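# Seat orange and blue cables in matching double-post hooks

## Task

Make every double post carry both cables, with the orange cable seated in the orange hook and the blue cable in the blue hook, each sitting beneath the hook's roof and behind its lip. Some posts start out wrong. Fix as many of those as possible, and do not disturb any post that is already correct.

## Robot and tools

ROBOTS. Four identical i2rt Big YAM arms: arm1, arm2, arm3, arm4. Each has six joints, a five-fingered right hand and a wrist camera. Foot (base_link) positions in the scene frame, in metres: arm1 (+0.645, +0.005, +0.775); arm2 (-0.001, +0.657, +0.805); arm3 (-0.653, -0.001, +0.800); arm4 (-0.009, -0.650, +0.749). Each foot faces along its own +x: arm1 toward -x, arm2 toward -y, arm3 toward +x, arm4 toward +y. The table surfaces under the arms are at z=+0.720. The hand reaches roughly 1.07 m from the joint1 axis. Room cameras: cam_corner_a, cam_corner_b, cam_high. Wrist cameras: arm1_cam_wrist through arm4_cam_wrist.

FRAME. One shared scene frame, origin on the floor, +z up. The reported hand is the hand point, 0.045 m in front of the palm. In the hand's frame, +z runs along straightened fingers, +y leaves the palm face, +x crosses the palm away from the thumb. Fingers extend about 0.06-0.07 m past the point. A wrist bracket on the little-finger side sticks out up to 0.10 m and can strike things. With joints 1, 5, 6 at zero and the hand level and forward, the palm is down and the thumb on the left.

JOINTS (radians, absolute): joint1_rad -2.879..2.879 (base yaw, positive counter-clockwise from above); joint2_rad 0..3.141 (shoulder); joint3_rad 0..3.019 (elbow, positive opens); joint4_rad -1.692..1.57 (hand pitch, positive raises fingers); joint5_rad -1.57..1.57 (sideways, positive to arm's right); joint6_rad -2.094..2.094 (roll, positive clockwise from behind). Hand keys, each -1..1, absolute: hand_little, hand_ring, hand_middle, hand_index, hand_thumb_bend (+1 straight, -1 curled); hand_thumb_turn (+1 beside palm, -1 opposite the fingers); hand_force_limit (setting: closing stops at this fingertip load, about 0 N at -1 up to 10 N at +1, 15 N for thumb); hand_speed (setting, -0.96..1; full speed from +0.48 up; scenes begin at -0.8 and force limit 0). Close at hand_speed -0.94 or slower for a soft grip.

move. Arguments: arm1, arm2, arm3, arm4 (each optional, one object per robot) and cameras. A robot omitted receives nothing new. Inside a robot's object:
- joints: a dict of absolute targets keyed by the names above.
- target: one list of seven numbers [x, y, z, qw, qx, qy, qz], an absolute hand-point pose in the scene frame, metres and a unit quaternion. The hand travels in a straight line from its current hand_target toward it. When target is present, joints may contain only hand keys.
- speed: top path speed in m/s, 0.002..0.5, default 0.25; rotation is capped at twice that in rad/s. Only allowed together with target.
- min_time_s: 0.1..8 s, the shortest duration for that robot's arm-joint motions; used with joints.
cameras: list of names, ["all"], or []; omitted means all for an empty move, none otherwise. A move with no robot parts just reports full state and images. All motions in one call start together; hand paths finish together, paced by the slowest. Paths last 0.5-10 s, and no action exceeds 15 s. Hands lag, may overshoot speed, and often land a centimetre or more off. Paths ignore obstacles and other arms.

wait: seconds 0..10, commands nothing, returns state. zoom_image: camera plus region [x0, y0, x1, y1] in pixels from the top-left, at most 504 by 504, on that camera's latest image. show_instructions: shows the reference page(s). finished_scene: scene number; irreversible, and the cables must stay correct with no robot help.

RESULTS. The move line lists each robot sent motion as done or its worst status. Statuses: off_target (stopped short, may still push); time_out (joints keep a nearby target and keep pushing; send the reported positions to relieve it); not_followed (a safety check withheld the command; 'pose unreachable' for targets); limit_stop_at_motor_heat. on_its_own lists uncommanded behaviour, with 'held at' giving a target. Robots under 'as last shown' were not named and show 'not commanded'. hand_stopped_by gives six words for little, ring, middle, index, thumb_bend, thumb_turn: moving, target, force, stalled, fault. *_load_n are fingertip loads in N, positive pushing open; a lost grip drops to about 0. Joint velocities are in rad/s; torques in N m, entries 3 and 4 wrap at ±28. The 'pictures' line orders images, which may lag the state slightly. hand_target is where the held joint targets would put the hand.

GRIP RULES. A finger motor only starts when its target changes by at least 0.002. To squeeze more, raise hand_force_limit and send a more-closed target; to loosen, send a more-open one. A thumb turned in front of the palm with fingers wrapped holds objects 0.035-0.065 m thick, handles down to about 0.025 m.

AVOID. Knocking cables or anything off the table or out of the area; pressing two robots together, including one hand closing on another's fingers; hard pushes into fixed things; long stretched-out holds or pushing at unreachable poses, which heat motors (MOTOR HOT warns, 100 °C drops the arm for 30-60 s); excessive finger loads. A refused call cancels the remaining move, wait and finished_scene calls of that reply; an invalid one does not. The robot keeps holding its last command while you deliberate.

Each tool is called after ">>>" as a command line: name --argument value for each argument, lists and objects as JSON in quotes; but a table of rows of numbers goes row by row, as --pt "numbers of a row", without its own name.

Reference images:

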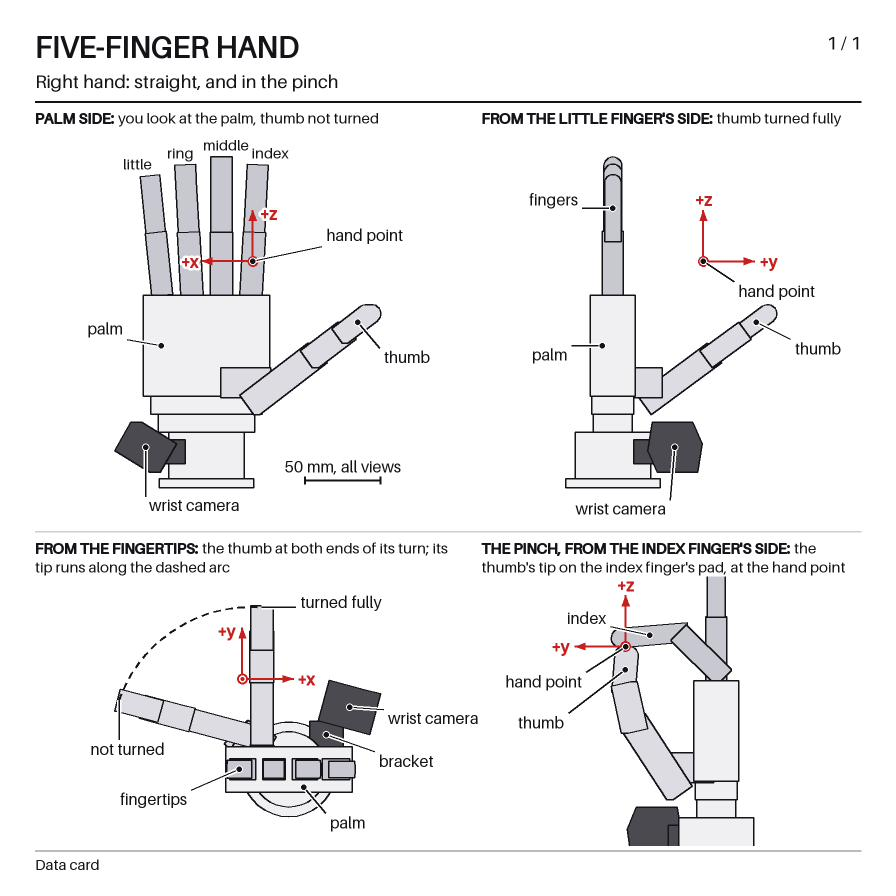

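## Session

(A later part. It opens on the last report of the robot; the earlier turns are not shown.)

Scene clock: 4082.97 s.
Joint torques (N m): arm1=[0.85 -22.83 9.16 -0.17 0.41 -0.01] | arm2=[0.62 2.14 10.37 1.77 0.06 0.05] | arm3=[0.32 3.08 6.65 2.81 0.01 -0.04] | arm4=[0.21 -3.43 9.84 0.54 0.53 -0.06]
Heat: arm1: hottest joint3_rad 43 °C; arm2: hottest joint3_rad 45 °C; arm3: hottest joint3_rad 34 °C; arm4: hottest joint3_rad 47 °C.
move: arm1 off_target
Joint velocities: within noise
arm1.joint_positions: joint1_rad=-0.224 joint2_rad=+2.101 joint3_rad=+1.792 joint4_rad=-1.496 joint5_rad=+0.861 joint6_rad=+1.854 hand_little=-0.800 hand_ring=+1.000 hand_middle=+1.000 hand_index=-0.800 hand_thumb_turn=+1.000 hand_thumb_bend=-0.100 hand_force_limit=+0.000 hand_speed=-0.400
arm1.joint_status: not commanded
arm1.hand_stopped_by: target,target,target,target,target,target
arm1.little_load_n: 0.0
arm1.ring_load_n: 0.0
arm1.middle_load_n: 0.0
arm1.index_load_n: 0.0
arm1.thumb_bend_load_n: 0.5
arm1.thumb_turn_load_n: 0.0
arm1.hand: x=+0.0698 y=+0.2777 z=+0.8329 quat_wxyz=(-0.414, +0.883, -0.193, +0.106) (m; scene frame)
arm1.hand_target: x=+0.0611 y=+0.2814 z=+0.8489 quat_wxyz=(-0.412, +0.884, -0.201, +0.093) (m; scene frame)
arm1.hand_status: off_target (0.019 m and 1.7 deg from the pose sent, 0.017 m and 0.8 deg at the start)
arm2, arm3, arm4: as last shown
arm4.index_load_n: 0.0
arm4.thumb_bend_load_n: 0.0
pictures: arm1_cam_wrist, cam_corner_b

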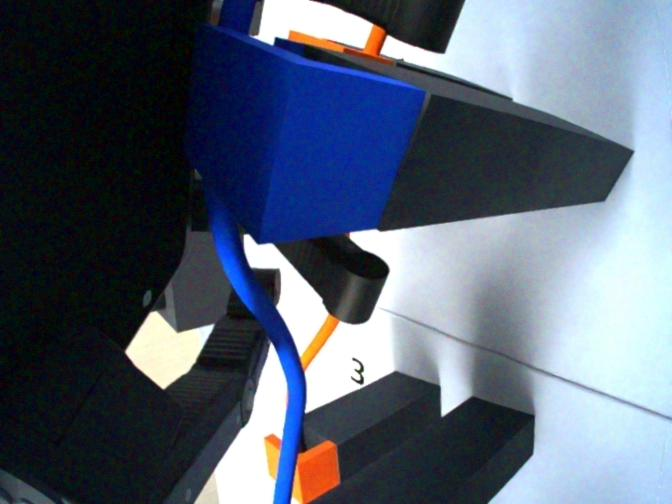

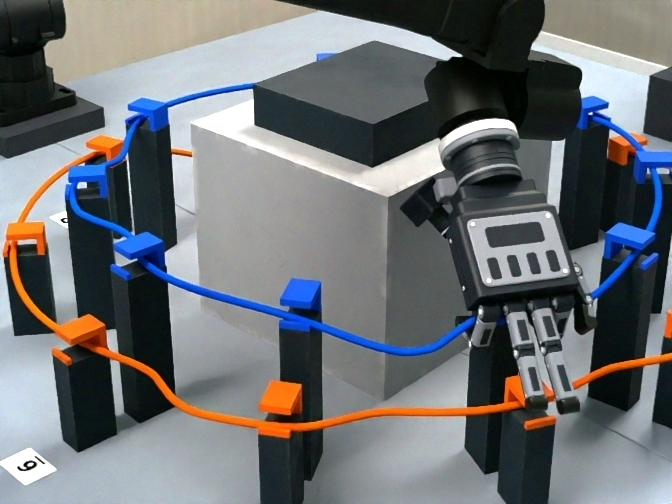

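>>> move --arm1 '{"target": [0.0580, 0.2910, 0.8560, -0.4144, 0.8887, -0.1900, 0.0800], "speed": 0.08}' --cameras '["cam_corner_b", "arm1_cam_wrist"]'

>>> zoom_image --camera "cam_corner_b" --region '[450, 270, 530, 350]'

Scene clock: 4099.33 s.
Joint torques (N m): arm1=[0.32 -23.24 8.03 0.83 0.64 -0.11] | arm2=[0.85 2.02 10.55 1.78 0.09 0.07] | arm3=[0.15 3.31 6.63 2.88 0 0] | arm4=[0.03 -3.37 9.83 0.55 0.53 -0.07]
Heat: arm1: hottest joint3_rad 44 °C; arm2: hottest joint3_rad 45 °C; arm3: hottest joint3_rad 34 °C; arm4: hottest joint3_rad 47 °C.
move: arm1 off_target
Joint velocities: within noise
arm1.joint_positions: joint1_rad=-0.230 joint2_rad=+2.084 joint3_rad=+1.792 joint4_rad=-1.457 joint5_rad=+0.863 joint6_rad=+1.793 hand_little=-0.800 hand_ring=+1.000 hand_middle=+1.000 hand_index=-0.800 hand_thumb_turn=+1.000 hand_thumb_bend=-0.100 hand_force_limit=+0.000 hand_speed=-0.400
arm1.joint_status: not commanded
arm1.hand_stopped_by: target,target,target,target,target,target
arm1.little_load_n: 0.0
arm1.ring_load_n: 0.0
arm1.middle_load_n: -0.5
arm1.index_load_n: 0.0
arm1.thumb_bend_load_n: 0.0
arm1.thumb_turn_load_n: 0.0
arm1.hand: x=+0.0643 y=+0.2822 z=+0.8416 quat_wxyz=(-0.413, +0.888, -0.181, +0.094) (m; scene frame)
arm1.hand_target: x=+0.0584 y=+0.2908 z=+0.8562 quat_wxyz=(-0.414, +0.887, -0.190, +0.080) (m; scene frame)
arm1.hand_status: off_target (0.018 m and 2.0 deg from the pose sent, 0.029 m and 3.0 deg at the start)
arm2, arm3, arm4: as last shown
arm4.little_load_n: -0.5
pictures: arm1_cam_wrist, cam_corner_b

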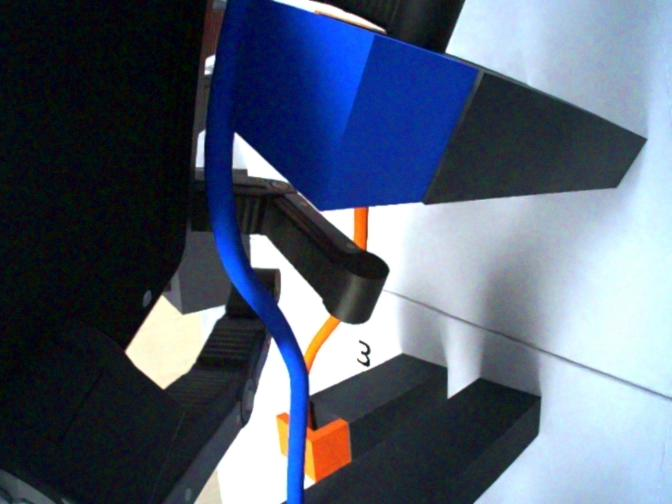

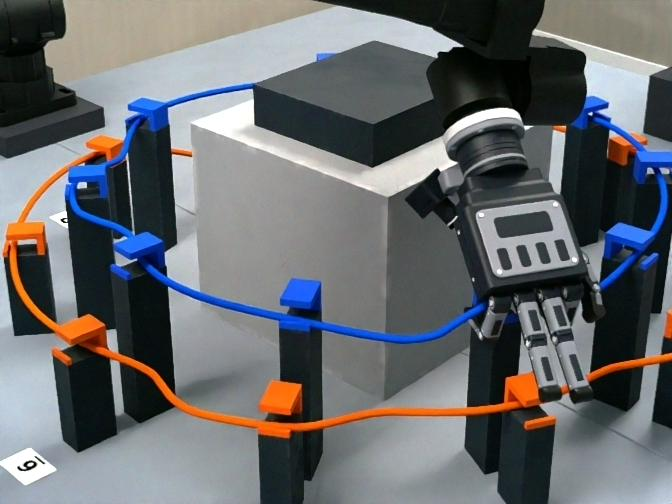

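Scaled by 6.300.

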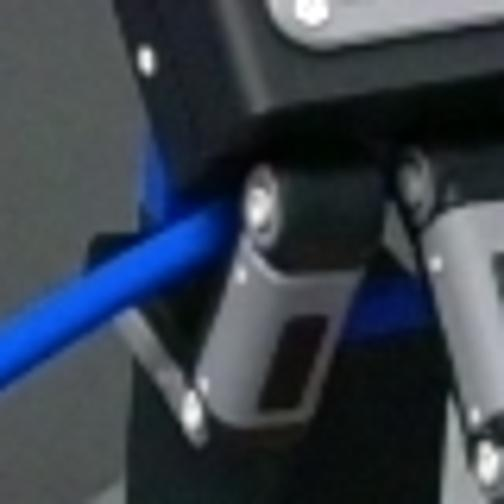

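>>> zoom_image --camera "arm1_cam_wrist" --region '[160, 0, 360, 250]'

>>> zoom_image --camera "cam_corner_b" --region '[495, 290, 525, 335]'

Scaled by 2.016 from the camera's 672x504 image, which has a finer 960x720 frame.

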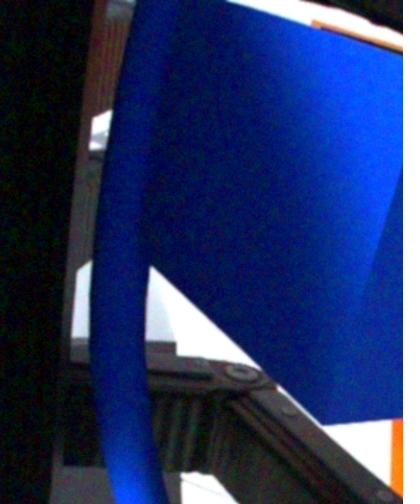

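Scaled by 11.200.

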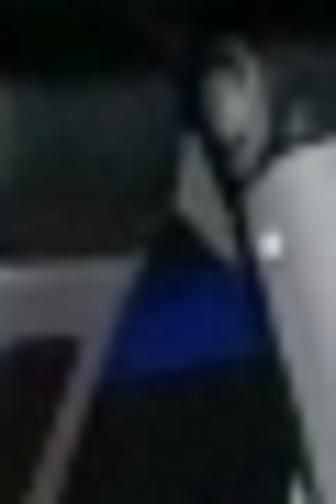

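>>> move --arm1 '{"joints": {"hand_index": -0.3, "hand_little": -0.3}}' --cameras '["cam_corner_b", "arm1_cam_wrist"]'

>>> zoom_image --camera "cam_corner_b" --region '[450, 270, 530, 350]'

>>> zoom_image --camera "arm1_cam_wrist" --region '[160, 0, 360, 250]'

Scene clock: 4195.63 s.
Joint torques (N m): arm1=[0.32 -23.3 8.02 0.84 0.64 -0.09] | arm2=[0.85 2.26 10.5 1.78 0.02 0.04] | arm3=[0.56 2.9 6.65 2.93 0.02 -0.02] | arm4=[0.15 -3.31 9.83 0.55 0.53 -0.07]
Heat: arm1: hottest joint3_rad 44 °C; arm2: hottest joint3_rad 45 °C; arm3: hottest joint3_rad 34 °C; arm4: hottest joint3_rad 47 °C.
move: arm1 done
Joint velocities: within noise
arm1.joint_positions: joint1_rad=-0.230 joint2_rad=+2.084 joint3_rad=+1.792 joint4_rad=-1.456 joint5_rad=+0.863 joint6_rad=+1.792 hand_little=-0.300 hand_ring=+1.000 hand_middle=+1.000 hand_index=-0.300 hand_thumb_turn=+1.000 hand_thumb_bend=-0.100 hand_force_limit=+0.000 hand_speed=-0.400
arm1.joint_status: all done
arm1.hand_stopped_by: target,target,target,target,target,target
arm1.little_load_n: 0.0
arm1.ring_load_n: 0.0
arm1.middle_load_n: 0.0
arm1.index_load_n: 0.0
arm1.thumb_bend_load_n: 0.0
arm1.thumb_turn_load_n: 0.0
arm1.hand: x=+0.0641 y=+0.2823 z=+0.8416 quat_wxyz=(-0.413, +0.888, -0.180, +0.094) (m; scene frame)
arm1.hand_target: x=+0.0584 y=+0.2908 z=+0.8562 quat_wxyz=(-0.414, +0.887, -0.190, +0.080) (m; scene frame)
arm1.hand_status: not commanded
arm2, arm3, arm4: as last shown
arm4.little_load_n: 0.0
arm4.thumb_bend_load_n: -0.5
pictures: arm1_cam_wrist, cam_corner_b

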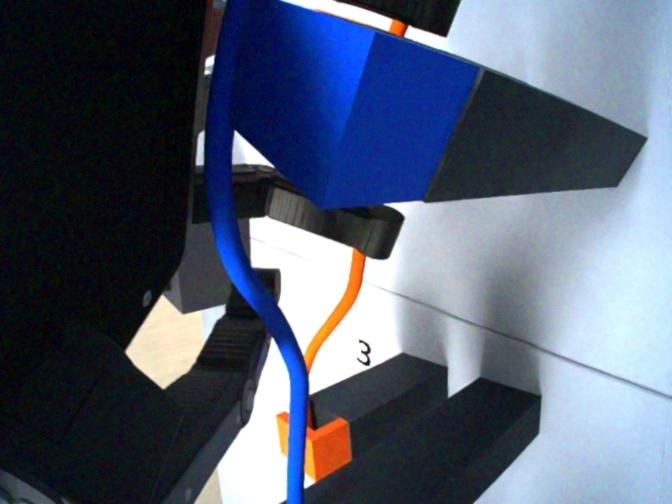

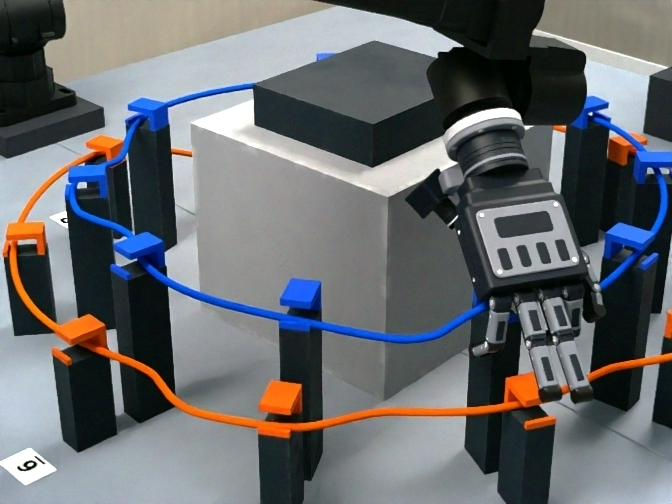

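Scaled by 6.300.

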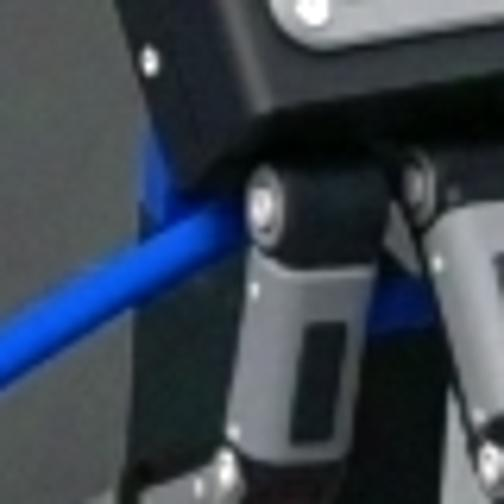

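Scaled by 2.016 from the camera's 672x504 image, which has a finer 960x720 frame.

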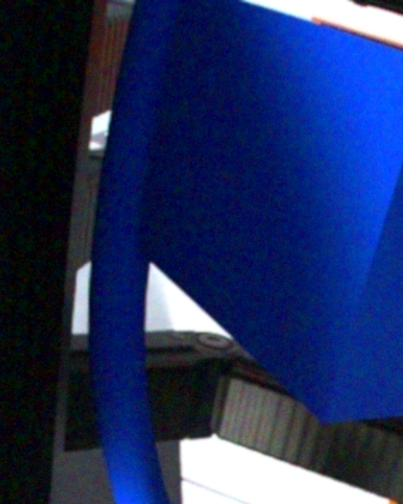

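>>> zoom_image --camera "cam_corner_b" --region '[560, 240, 660, 340]'

>>> zoom_image --camera "arm1_cam_wrist" --region '[140, 180, 400, 400]'

>>> zoom_image --camera "cam_corner_b" --region '[340, 260, 540, 360]'

Scaled by 5.040.

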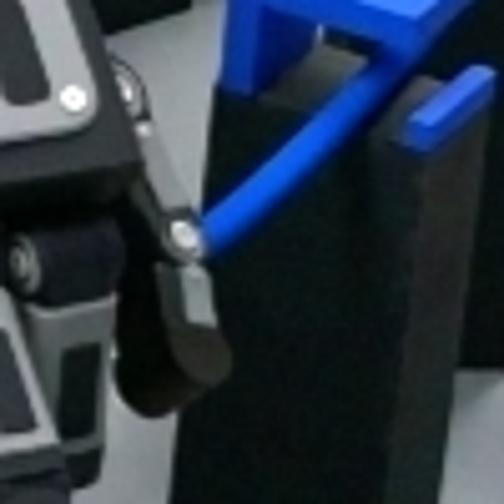

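Scaled by 1.938 from the camera's 672x504 image, which has a finer 960x720 frame.

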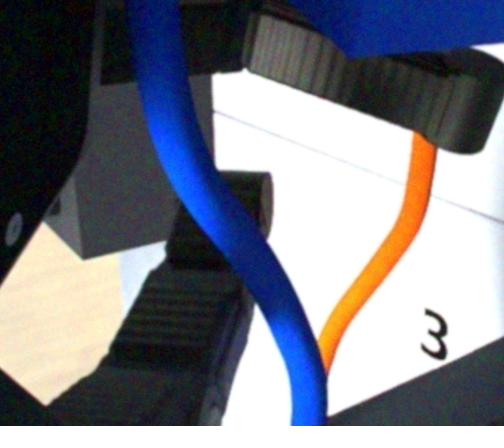

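Scaled by 2.520.

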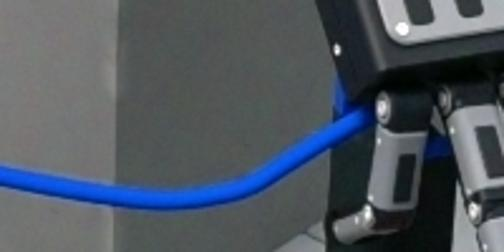

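>>> move --arm1 '{"target": [0.0760, 0.3370, 0.8560, -0.4144, 0.8887, -0.1776, 0.0828], "speed": 0.1}' --cameras '["cam_corner_b", "arm1_cam_wrist", "cam_high"]'

>>> zoom_image --camera "cam_corner_b" --region '[450, 240, 570, 360]'

>>> zoom_image --camera "arm1_cam_wrist" --region '[300, 0, 672, 300]'

Scene clock: 4264.63 s.
Joint torques (N m): arm1=[1.08 -23.47 6.5 1.07 0.6 -0.13] | arm2=[0.38 1.67 10.32 1.73 0.05 0.05] | arm3=[-0.09 3.14 6.5 2.96 0 -0.03] | arm4=[0.21 -3.25 9.84 0.55 0.53 -0.05]
Heat: arm1: hottest joint3_rad 44 °C; arm2: hottest joint3_rad 45 °C; arm3: hottest joint3_rad 34 °C; arm4: hottest joint3_rad 47 °C.
move: arm1 done
Joint velocities: within noise
arm1.joint_positions: joint1_rad=-0.321 joint2_rad=+2.060 joint3_rad=+1.774 joint4_rad=-1.340 joint5_rad=+0.875 joint6_rad=+1.640 hand_little=-0.300 hand_ring=+1.000 hand_middle=+1.000 hand_index=-0.300 hand_thumb_turn=+1.000 hand_thumb_bend=-0.100 hand_force_limit=+0.000 hand_speed=-0.400
arm1.joint_status: not commanded
arm1.hand_stopped_by: target,target,target,target,target,target
arm1.little_load_n: 0.0
arm1.ring_load_n: 0.0
arm1.middle_load_n: 0.0
arm1.index_load_n: 0.0
arm1.thumb_bend_load_n: -0.5
arm1.thumb_turn_load_n: 0.0
arm1.hand: x=+0.0773 y=+0.3369 z=+0.8483 quat_wxyz=(-0.414, +0.888, -0.178, +0.090) (m; scene frame)
arm1.hand_target: x=+0.0760 y=+0.3371 z=+0.8559 quat_wxyz=(-0.415, +0.889, -0.178, +0.083) (m; scene frame)
arm1.hand_status: done (0.008 m and 0.8 deg from the pose sent, 0.058 m and 1.3 deg at the start)
arm2, arm3, arm4: as last shown
arm4.thumb_bend_load_n: 0.0
pictures: arm1_cam_wrist, cam_corner_b, cam_high

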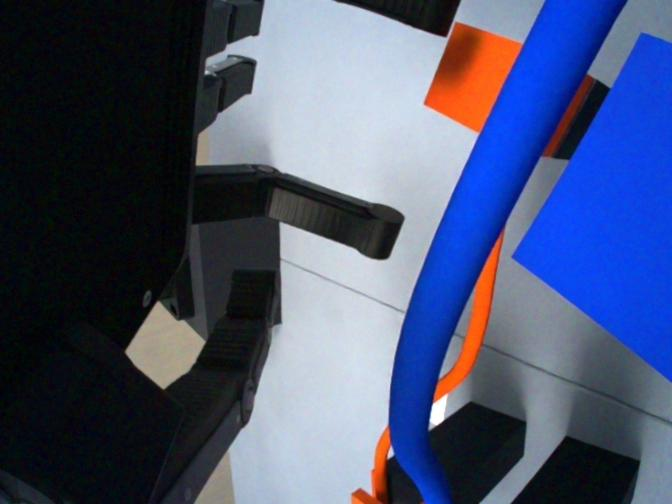

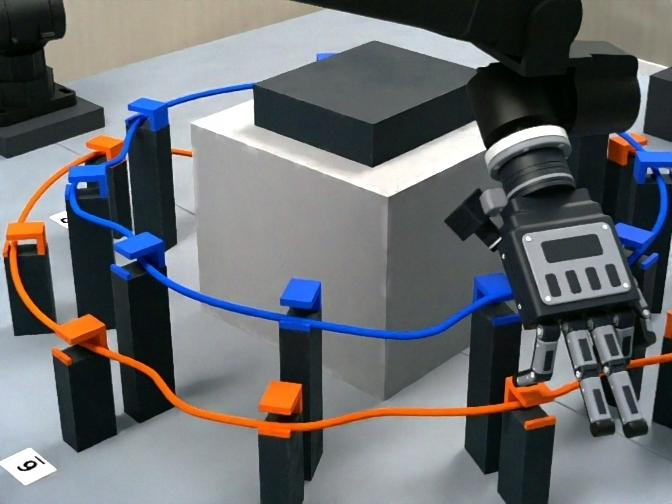

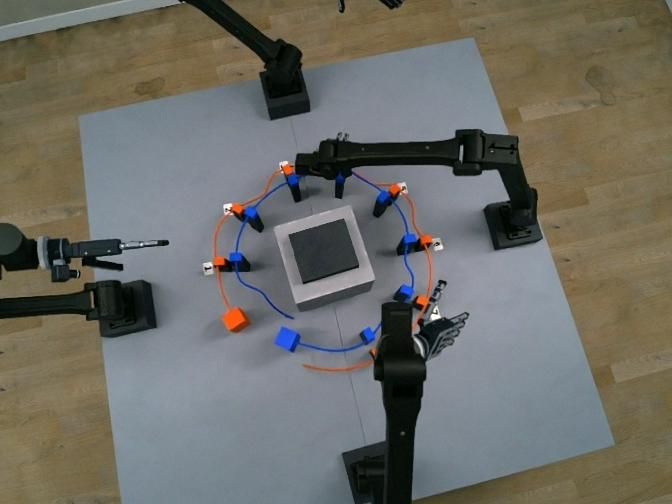

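Scaled by 4.200.

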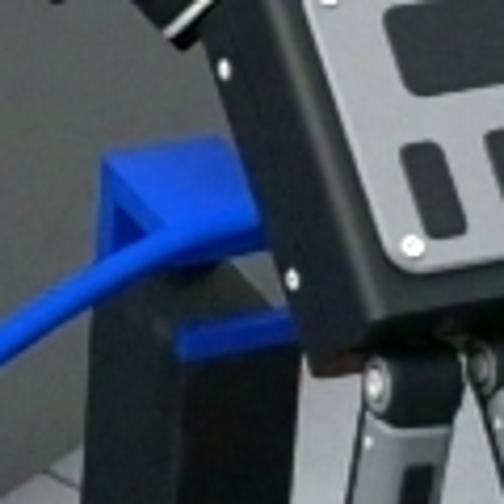

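Scaled by 1.355 from the camera's 672x504 image, which has a finer 960x720 frame.

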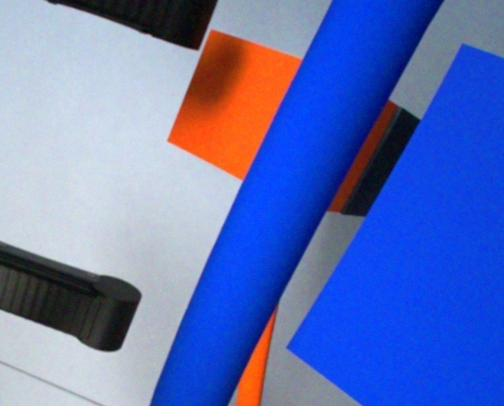

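>>> move --arm1 '{"target": [0.0760, 0.3370, 0.9450, -0.4144, 0.8887, -0.1776, 0.0828], "speed": 0.12, "joints": {"hand_speed": 0.2, "hand_thumb_turn": -1.0, "hand_thumb_bend": 1.0, "hand_index": 0.4, "hand_little": 1.0}}' --cameras '["cam_corner_b", "arm1_cam_wrist"]'

>>> zoom_image --camera "cam_corner_b" --region '[450, 220, 630, 360]'

Scene clock: 4383.87 s.
Joint torques (N m): arm1=[1.08 -21.54 10.13 0.49 0.61 -0.07] | arm2=[0.73 1.73 10.48 1.87 0.08 0.03] | arm3=[0.21 3.37 6.64 2.85 0.01 0] | arm4=[0.32 -3.31 9.83 0.53 0.52 -0.07]
Heat: arm1: hottest joint3_rad 44 °C; arm2: hottest joint3_rad 45 °C; arm3: hottest joint3_rad 34 °C; arm4: hottest joint3_rad 47 °C.
move: arm1 off_target
Joint velocities: within noise
arm1.joint_positions: joint1_rad=-0.321 joint2_rad=+1.996 joint3_rad=+1.887 joint4_rad=-1.528 joint5_rad=+0.875 joint6_rad=+1.635 hand_little=+1.000 hand_ring=+1.000 hand_middle=+1.000 hand_index=+0.400 hand_thumb_turn=-1.000 hand_thumb_bend=+1.000 hand_force_limit=+0.000 hand_speed=+0.200
arm1.joint_status: all done
arm1.hand_stopped_by: target,target,target,target,target,target
arm1.little_load_n: 0.0
arm1.ring_load_n: 0.0
arm1.middle_load_n: 0.0
arm1.index_load_n: 0.0
arm1.thumb_bend_load_n: 0.5
arm1.thumb_turn_load_n: 0.0
arm1.hand: x=+0.0855 y=+0.3339 z=+0.9286 quat_wxyz=(-0.412, +0.889, -0.173, +0.096) (m; scene frame)
arm1.hand_target: x=+0.0766 y=+0.3368 z=+0.9451 quat_wxyz=(-0.415, +0.889, -0.177, +0.083) (m; scene frame)
arm1.hand_status: off_target (0.019 m and 1.6 deg from the pose sent, 0.097 m and 0.8 deg at the start)
arm2, arm3, arm4: as last shown
pictures: arm1_cam_wrist, cam_corner_b

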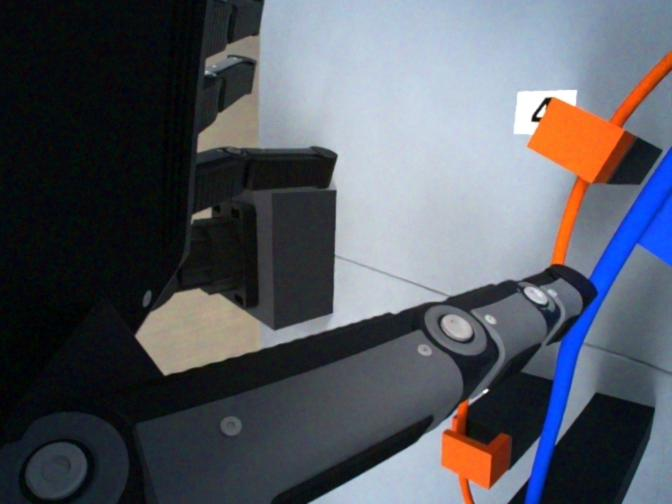

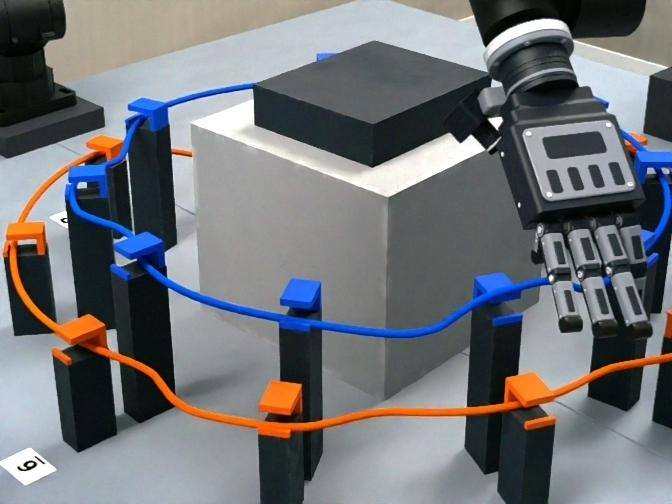

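Scaled by 2.800.

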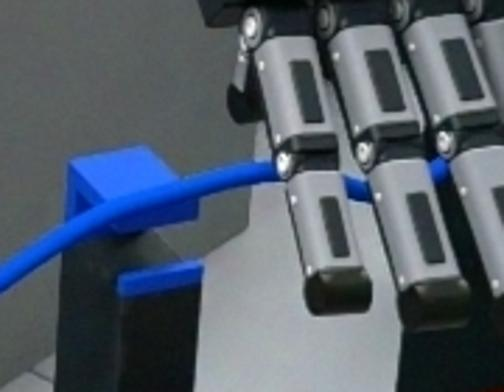

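>>> zoom_image --camera "arm1_cam_wrist" --region '[420, 60, 672, 360]'

>>> zoom_image --camera "cam_corner_b" --region '[530, 210, 672, 340]'

>>> move --cameras '["arm2_cam_wrist", "cam_high", "cam_corner_b"]'

>>> zoom_image --camera "arm2_cam_wrist" --region '[400, 340, 600, 490]'

Scaled by 1.680 from the camera's 672x504 image, which has a finer 960x720 frame.

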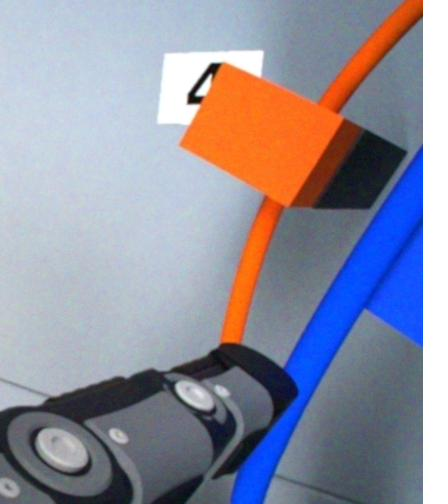

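Scaled by 3.549.

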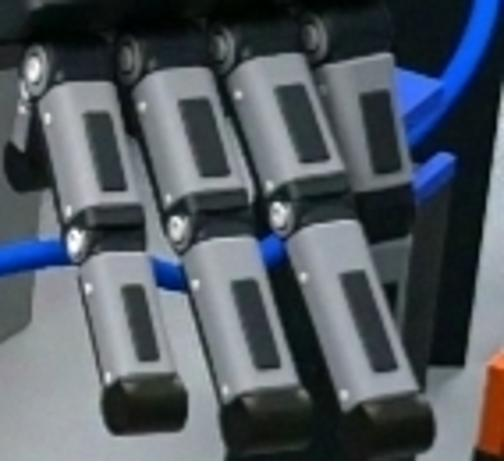

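Scene clock: 4393.37 s.
Joint torques (N m): arm1=[1.14 -21.54 10.14 0.39 0.6 -0.06] | arm2=[0.5 1.79 10.44 1.83 0.08 0.04] | arm3=[-0.26 3.02 6.64 2.91 -0.01 -0.01] | arm4=[0.09 -3.43 9.84 0.51 0.53 -0.07]
Heat: arm1: hottest joint3_rad 45 °C; arm2: hottest joint3_rad 45 °C; arm3: hottest joint3_rad 34 °C; arm4: hottest joint3_rad 47 °C.
Joint velocities: within noise
arm1.joint_positions: joint1_rad=-0.321 joint2_rad=+1.996 joint3_rad=+1.887 joint4_rad=-1.528 joint5_rad=+0.875 joint6_rad=+1.635 hand_little=+1.000 hand_ring=+1.000 hand_middle=+1.000 hand_index=+0.400 hand_thumb_turn=-1.000 hand_thumb_bend=+1.000 hand_force_limit=+0.000 hand_speed=+0.200
arm1.joint_status: all done
arm1.hand_stopped_by: target,target,target,target,target,target
arm1.little_load_n: 0.0
arm1.ring_load_n: 0.0
arm1.middle_load_n: 0.0
arm1.index_load_n: 0.0
arm1.thumb_bend_load_n: 0.0
arm1.thumb_turn_load_n: 0.0
arm1.hand: x=+0.0855 y=+0.3339 z=+0.9286 quat_wxyz=(-0.412, +0.889, -0.173, +0.096) (m; scene frame)
arm1.hand_target: x=+0.0766 y=+0.3368 z=+0.9451 quat_wxyz=(-0.415, +0.889, -0.177, +0.082) (m; scene frame)
arm1.hand_status: off_target (0.019 m and 1.6 deg from the pose sent, 0.097 m and 0.8 deg at the start)
arm2.joint_positions: joint1_rad=+0.990 joint2_rad=+0.695 joint3_rad=+1.429 joint4_rad=-1.193 joint5_rad=-0.003 joint6_rad=-1.307 hand_little=+1.000 hand_ring=+1.000 hand_middle=+1.000 hand_index=+1.000 hand_thumb_turn=+1.000 hand_thumb_bend=+1.000 hand_force_limit=+0.000 hand_speed=-0.400
arm2.joint_status: not commanded
arm2.hand_stopped_by: target,target,target,target,target,target
arm2.little_load_n: 0.0
arm2.ring_load_n: 0.0
arm2.middle_load_n: 0.0
arm2.index_load_n: 0.0
arm2.thumb_bend_load_n: 0.0
arm2.thumb_turn_load_n: 0.0
arm2.hand: x=+0.2054 y=+0.4670 z=+1.3281 quat_wxyz=(+0.076, +0.777, -0.339, +0.525) (m; scene frame)
arm2.hand_target: x=+0.2058 y=+0.4697 z=+1.3357 quat_wxyz=(+0.073, +0.775, -0.338, +0.529) (m; scene frame)
arm2.hand_status: not commanded
arm3.joint_positions: joint1_rad=-0.045 joint2_rad=+0.578 joint3_rad=+1.347 joint4_rad=-1.048 joint5_rad=-0.002 joint6_rad=-1.274 hand_little=+1.000 hand_ring=+1.000 hand_middle=+1.000 hand_index=+1.000 hand_thumb_turn=+1.000 hand_thumb_bend=+1.000 hand_force_limit=+0.000 hand_speed=-0.500
arm3.joint_status: not commanded
arm3.hand_stopped_by: target,target,target,target,target,target
arm3.little_load_n: 0.0
arm3.ring_load_n: 0.0
arm3.middle_load_n: 0.0
arm3.index_load_n: 0.0
arm3.thumb_bend_load_n: 0.0
arm3.thumb_turn_load_n: 0.0
arm3.hand: x=-0.3978 y=-0.0633 z=+1.3428 quat_wxyz=(-0.079, +0.785, -0.135, +0.600) (m; scene frame)
arm3.hand_target: x=-0.3954 y=-0.0671 z=+1.3445 quat_wxyz=(-0.078, +0.779, -0.145, +0.605) (m; scene frame)
arm3.hand_status: not commanded
arm4.joint_positions: joint1_rad=-0.272 joint2_rad=+1.244 joint3_rad=+1.733 joint4_rad=-1.678 joint5_rad=+0.735 joint6_rad=+2.001 hand_little=+1.000 hand_ring=+1.000 hand_middle=+1.000 hand_index=+1.000 hand_thumb_turn=+1.000 hand_thumb_bend=+1.000 hand_force_limit=+0.000 hand_speed=-0.400
arm4.joint_status: not commanded
arm4.hand_stopped_by: target,target,target,target,target,target
arm4.little_load_n: 0.0
arm4.ring_load_n: 0.0
arm4.middle_load_n: 0.0
arm4.index_load_n: 0.0
arm4.thumb_bend_load_n: 0.0
arm4.thumb_turn_load_n: 0.0
arm4.hand: x=+0.1920 y=-0.2424 z=+1.2300 quat_wxyz=(-0.385, +0.338, -0.854, +0.089) (m; scene frame)
arm4.hand_target: x=+0.1961 y=-0.2435 z=+1.2438 quat_wxyz=(-0.391, +0.335, -0.853, +0.085) (m; scene frame)
arm4.hand_status: not commanded
pictures: arm2_cam_wrist, cam_corner_b, cam_high

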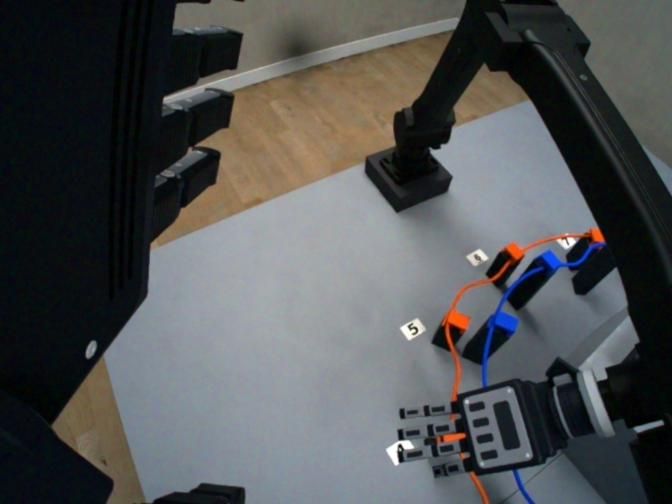

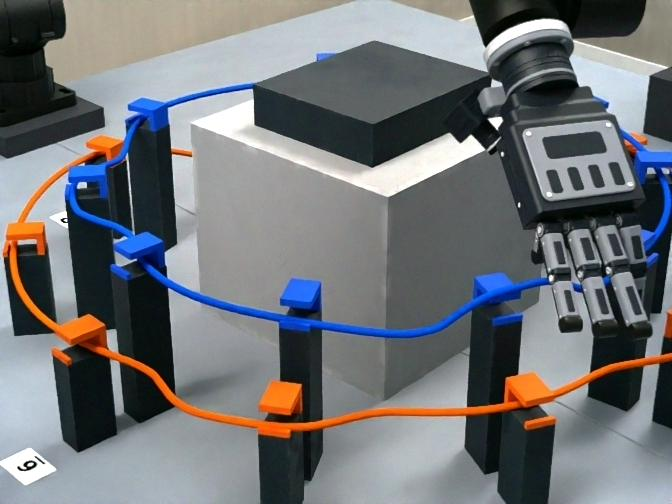

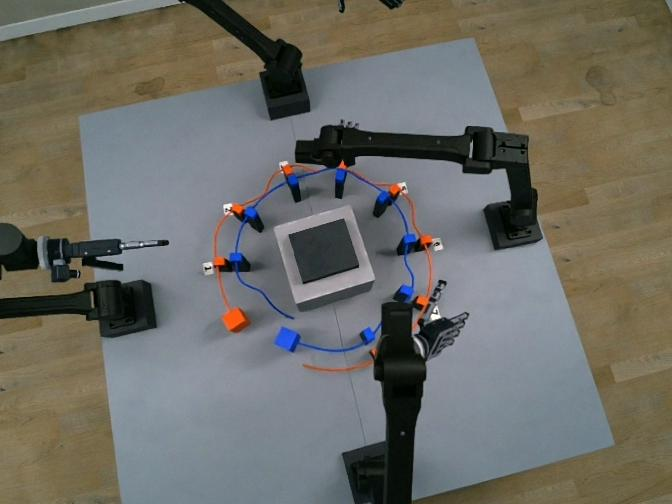

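Scaled by 2.520 from the camera's 672x504 image, which has a finer 960x720 frame.

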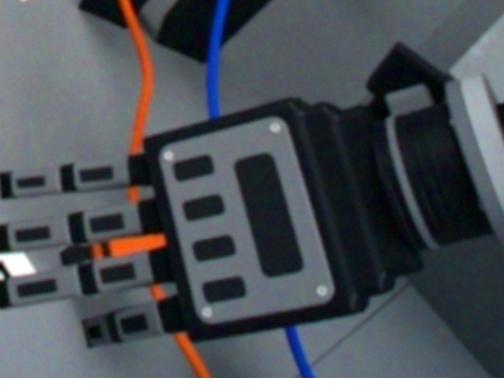

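>>> move --arm1 '{"target": [0.0600, 0.2970, 0.9450, -0.4144, 0.8887, -0.1776, 0.0828], "speed": 0.1}' --cameras '["cam_corner_b", "arm1_cam_wrist"]'

>>> zoom_image --camera "cam_corner_b" --region '[450, 220, 630, 360]'

>>> zoom_image --camera "arm1_cam_wrist" --region '[240, 100, 600, 370]'

Scene clock: 4418.80 s.
Joint torques (N m): arm1=[0.97 -19.14 10.06 0.1 0.53 0.16] | arm2=[0.79 2.08 10.55 1.78 0.06 0.07] | arm3=[0.21 3.19 6.56 2.84 0.03 0] | arm4=[0.09 -3.37 9.81 0.5 0.53 -0.07]
Heat: arm1: hottest joint3_rad 46 °C; arm2: hottest joint3_rad 46 °C; arm3: hottest joint3_rad 34 °C; arm4: hottest joint3_rad 47 °C.
move: arm1 off_target
Joint velocities: within noise
arm1.joint_positions: joint1_rad=-0.250 joint2_rad=+1.997 joint3_rad=+1.927 joint4_rad=-1.624 joint5_rad=+0.871 joint6_rad=+1.726 hand_little=+1.000 hand_ring=+1.000 hand_middle=+1.000 hand_index=+0.400 hand_thumb_turn=-1.000 hand_thumb_bend=+1.000 hand_force_limit=+0.000 hand_speed=+0.200
arm1.joint_status: not commanded
arm1.hand_stopped_by: target,target,target,target,target,target
arm1.little_load_n: 0.0
arm1.ring_load_n: 0.0
arm1.middle_load_n: 0.0
arm1.index_load_n: 0.0
arm1.thumb_bend_load_n: 0.0
arm1.thumb_turn_load_n: 0.0
arm1.hand: x=+0.0704 y=+0.2932 z=+0.9448 quat_wxyz=(-0.415, +0.890, -0.171, +0.087) (m; scene frame)
arm1.hand_target: x=+0.0604 y=+0.2968 z=+0.9450 quat_wxyz=(-0.414, +0.889, -0.177, +0.082) (m; scene frame)
arm1.hand_status: off_target (0.011 m and 0.9 deg from the pose sent, 0.048 m and 1.6 deg at the start)
arm2, arm3, arm4: as last shown
arm4.middle_load_n: -0.5
pictures: arm1_cam_wrist, cam_corner_b

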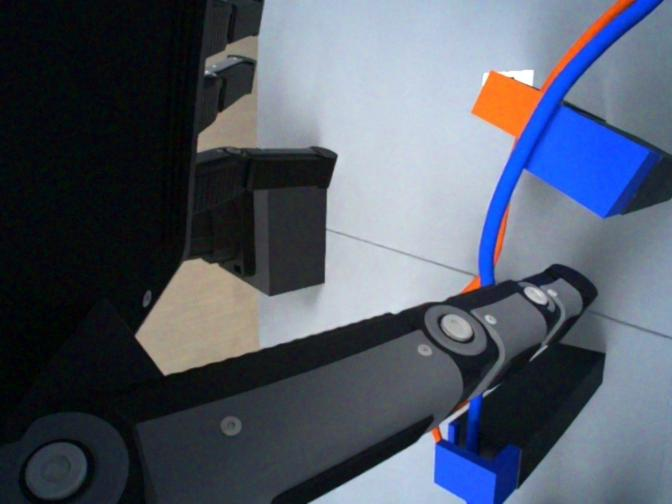

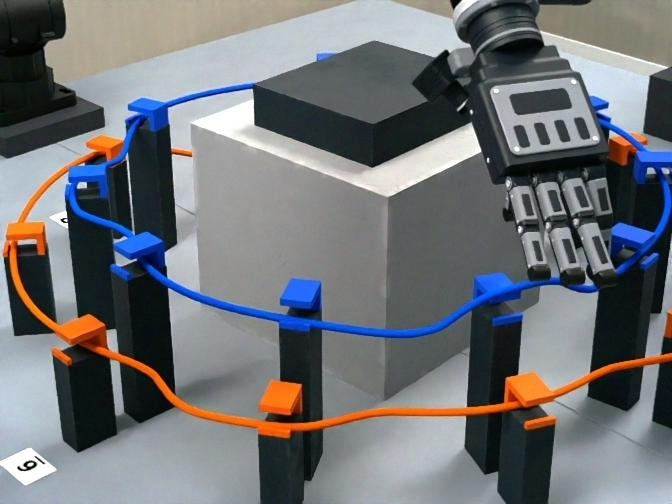

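Scaled by 2.800.

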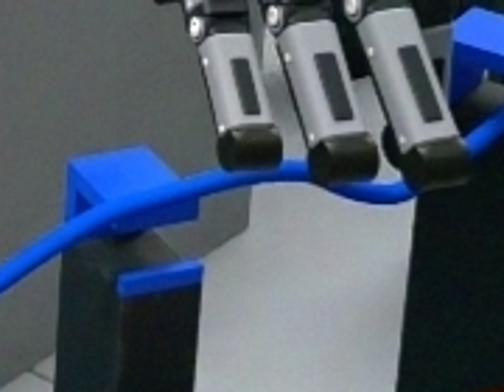

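Scaled by 1.400 from the camera's 672x504 image, which has a finer 960x720 frame.

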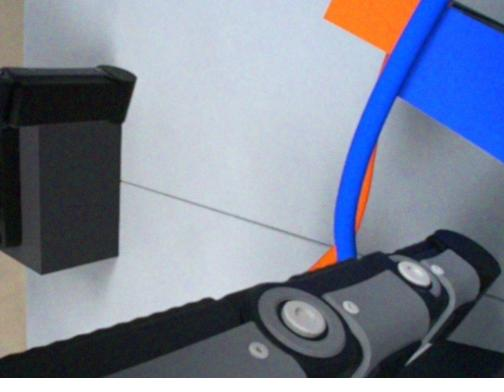

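>>> move --arm1 '{"target": [0.0617, 0.3000, 0.8800, -0.4144, 0.8887, -0.1776, 0.0828], "speed": 0.1, "joints": {"hand_speed": -0.4, "hand_force_limit": -0.4}}' --cameras '["cam_corner_b", "arm1_cam_wrist"]'

>>> zoom_image --camera "cam_corner_b" --region '[450, 220, 630, 360]'

>>> zoom_image --camera "arm1_cam_wrist" --region '[240, 100, 600, 370]'

Scene clock: 4430.17 s.
Joint torques (N m): arm1=[0.67 -20.07 7.12 0.99 0.56 0.01] | arm2=[0.56 2.32 10.54 1.84 0.06 0.03] | arm3=[0.32 2.84 6.65 2.8 -0.03 0] | arm4=[0.21 -3.31 9.83 0.54 0.52 -0.06]
Heat: arm1: hottest joint3_rad 46 °C; arm2: hottest joint3_rad 46 °C; arm3: hottest joint3_rad 34 °C; arm4: hottest joint3_rad 47 °C.
move: arm1 off_target
Joint velocities: within noise
arm1.joint_positions: joint1_rad=-0.250 joint2_rad=+2.030 joint3_rad=+1.838 joint4_rad=-1.481 joint5_rad=+0.871 joint6_rad=+1.727 hand_little=+1.000 hand_ring=+1.000 hand_middle=+1.000 hand_index=+0.400 hand_thumb_turn=-1.000 hand_thumb_bend=+1.000 hand_force_limit=-0.400 hand_speed=-0.400
arm1.joint_status: all done
arm1.hand_stopped_by: target,target,target,target,target,target
arm1.little_load_n: 0.0
arm1.ring_load_n: 0.0
arm1.middle_load_n: 0.0
arm1.index_load_n: 0.0
arm1.thumb_bend_load_n: 0.0
arm1.thumb_turn_load_n: 0.0
arm1.hand: x=+0.0619 y=+0.2955 z=+0.8912 quat_wxyz=(-0.416, +0.889, -0.176, +0.078) (m; scene frame)
arm1.hand_target: x=+0.0619 y=+0.2999 z=+0.8801 quat_wxyz=(-0.414, +0.889, -0.178, +0.083) (m; scene frame)
arm1.hand_status: off_target (0.012 m and 0.6 deg from the pose sent, 0.066 m and 0.9 deg at the start)
arm2, arm3, arm4: as last shown
arm3.little_load_n: -0.5
arm4.middle_load_n: 0.0
pictures: arm1_cam_wrist, cam_corner_b

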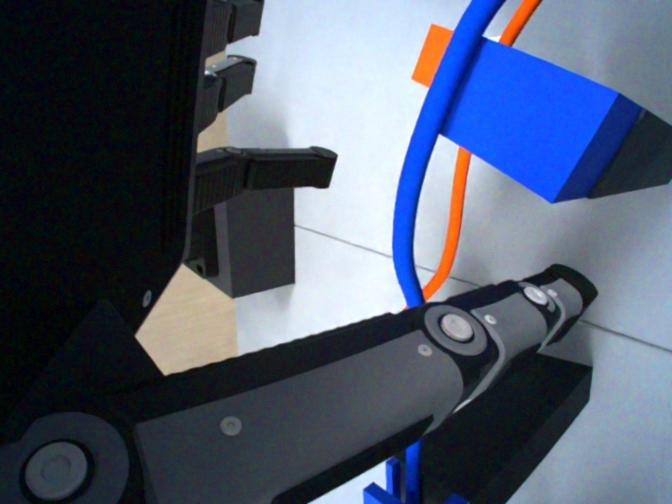

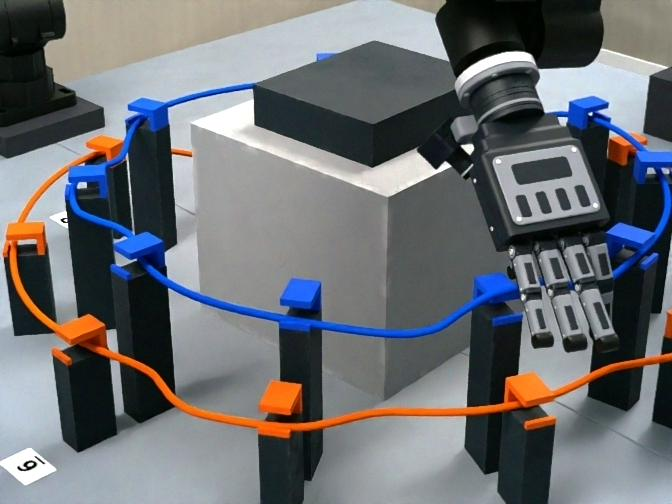

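Scaled by 2.800.

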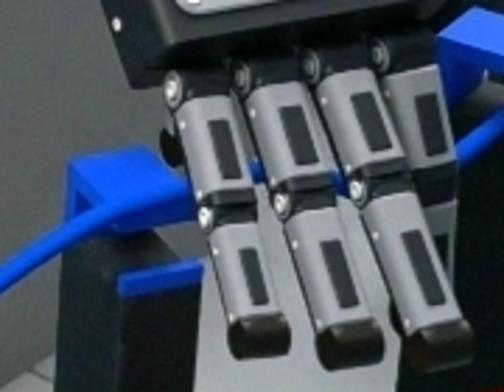

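Scaled by 1.400 from the camera's 672x504 image, which has a finer 960x720 frame.

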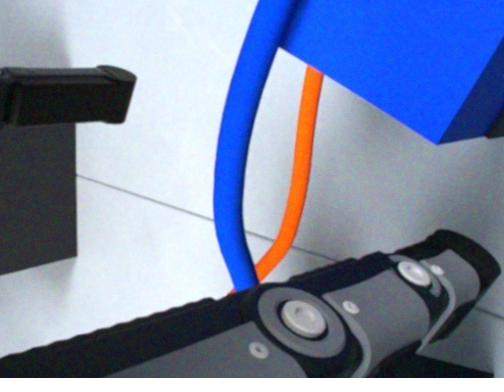

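>>> move --arm1 '{"joints": {"hand_index": -0.15, "hand_thumb_bend": -0.3}}' --cameras '["cam_corner_b", "arm1_cam_wrist"]'

>>> zoom_image --camera "cam_corner_b" --region '[450, 220, 630, 360]'

>>> zoom_image --camera "arm1_cam_wrist" --region '[240, 100, 600, 370]'

Scene clock: 4441.37 s.
Joint torques (N m): arm1=[0.67 -20.25 6.9 0.96 0.55 0.01] | arm2=[0.62 2.14 10.51 1.89 0.07 0.06] | arm3=[0.26 2.84 6.64 2.86 0.06 -0.02] | arm4=[0.21 -3.19 9.8 0.49 0.51 -0.07]
Heat: arm1: hottest joint3_rad 45 °C; arm2: hottest joint3_rad 46 °C; arm3: hottest joint3_rad 34 °C; arm4: hottest joint3_rad 47 °C.
move: arm1 done
Joint velocities: within noise
arm1.joint_positions: joint1_rad=-0.250 joint2_rad=+2.030 joint3_rad=+1.838 joint4_rad=-1.481 joint5_rad=+0.871 joint6_rad=+1.727 hand_little=+1.000 hand_ring=+1.000 hand_middle=+1.000 hand_index=-0.150 hand_thumb_turn=-1.000 hand_thumb_bend=-0.300 hand_force_limit=-0.400 hand_speed=-0.400
arm1.joint_status: all done
arm1.hand_stopped_by: target,target,target,target,target,target
arm1.little_load_n: 0.0
arm1.ring_load_n: 0.0
arm1.middle_load_n: 0.0
arm1.index_load_n: 0.5
arm1.thumb_bend_load_n: 0.5
arm1.thumb_turn_load_n: 0.0
arm1.hand: x=+0.0619 y=+0.2955 z=+0.8912 quat_wxyz=(-0.416, +0.889, -0.176, +0.078) (m; scene frame)
arm1.hand_target: x=+0.0619 y=+0.2999 z=+0.8801 quat_wxyz=(-0.414, +0.889, -0.178, +0.083) (m; scene frame)
arm1.hand_status: not commanded
arm2, arm3, arm4: as last shown
arm3.little_load_n: 0.0
pictures: arm1_cam_wrist, cam_corner_b

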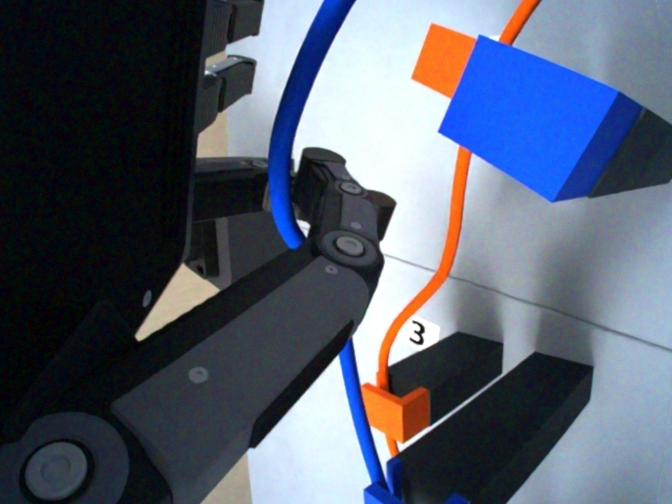

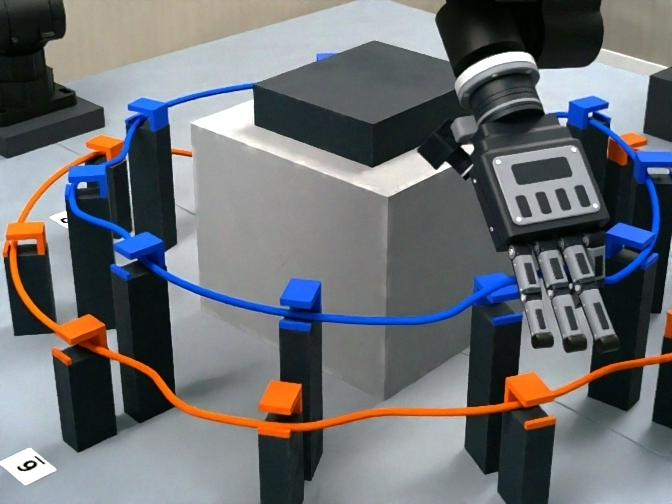

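Scaled by 2.800.

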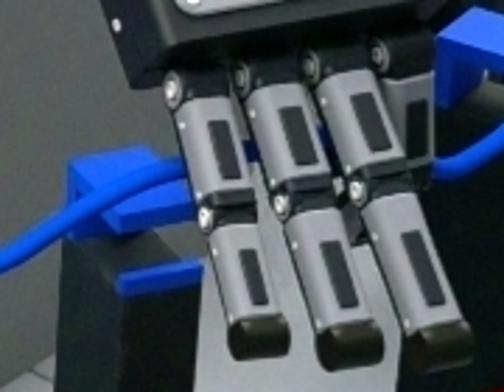

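Scaled by 1.400 from the camera's 672x504 image, which has a finer 960x720 frame.

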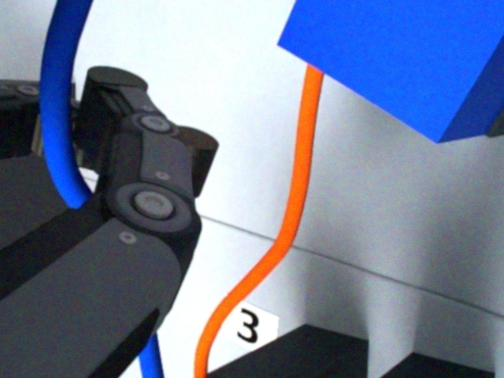

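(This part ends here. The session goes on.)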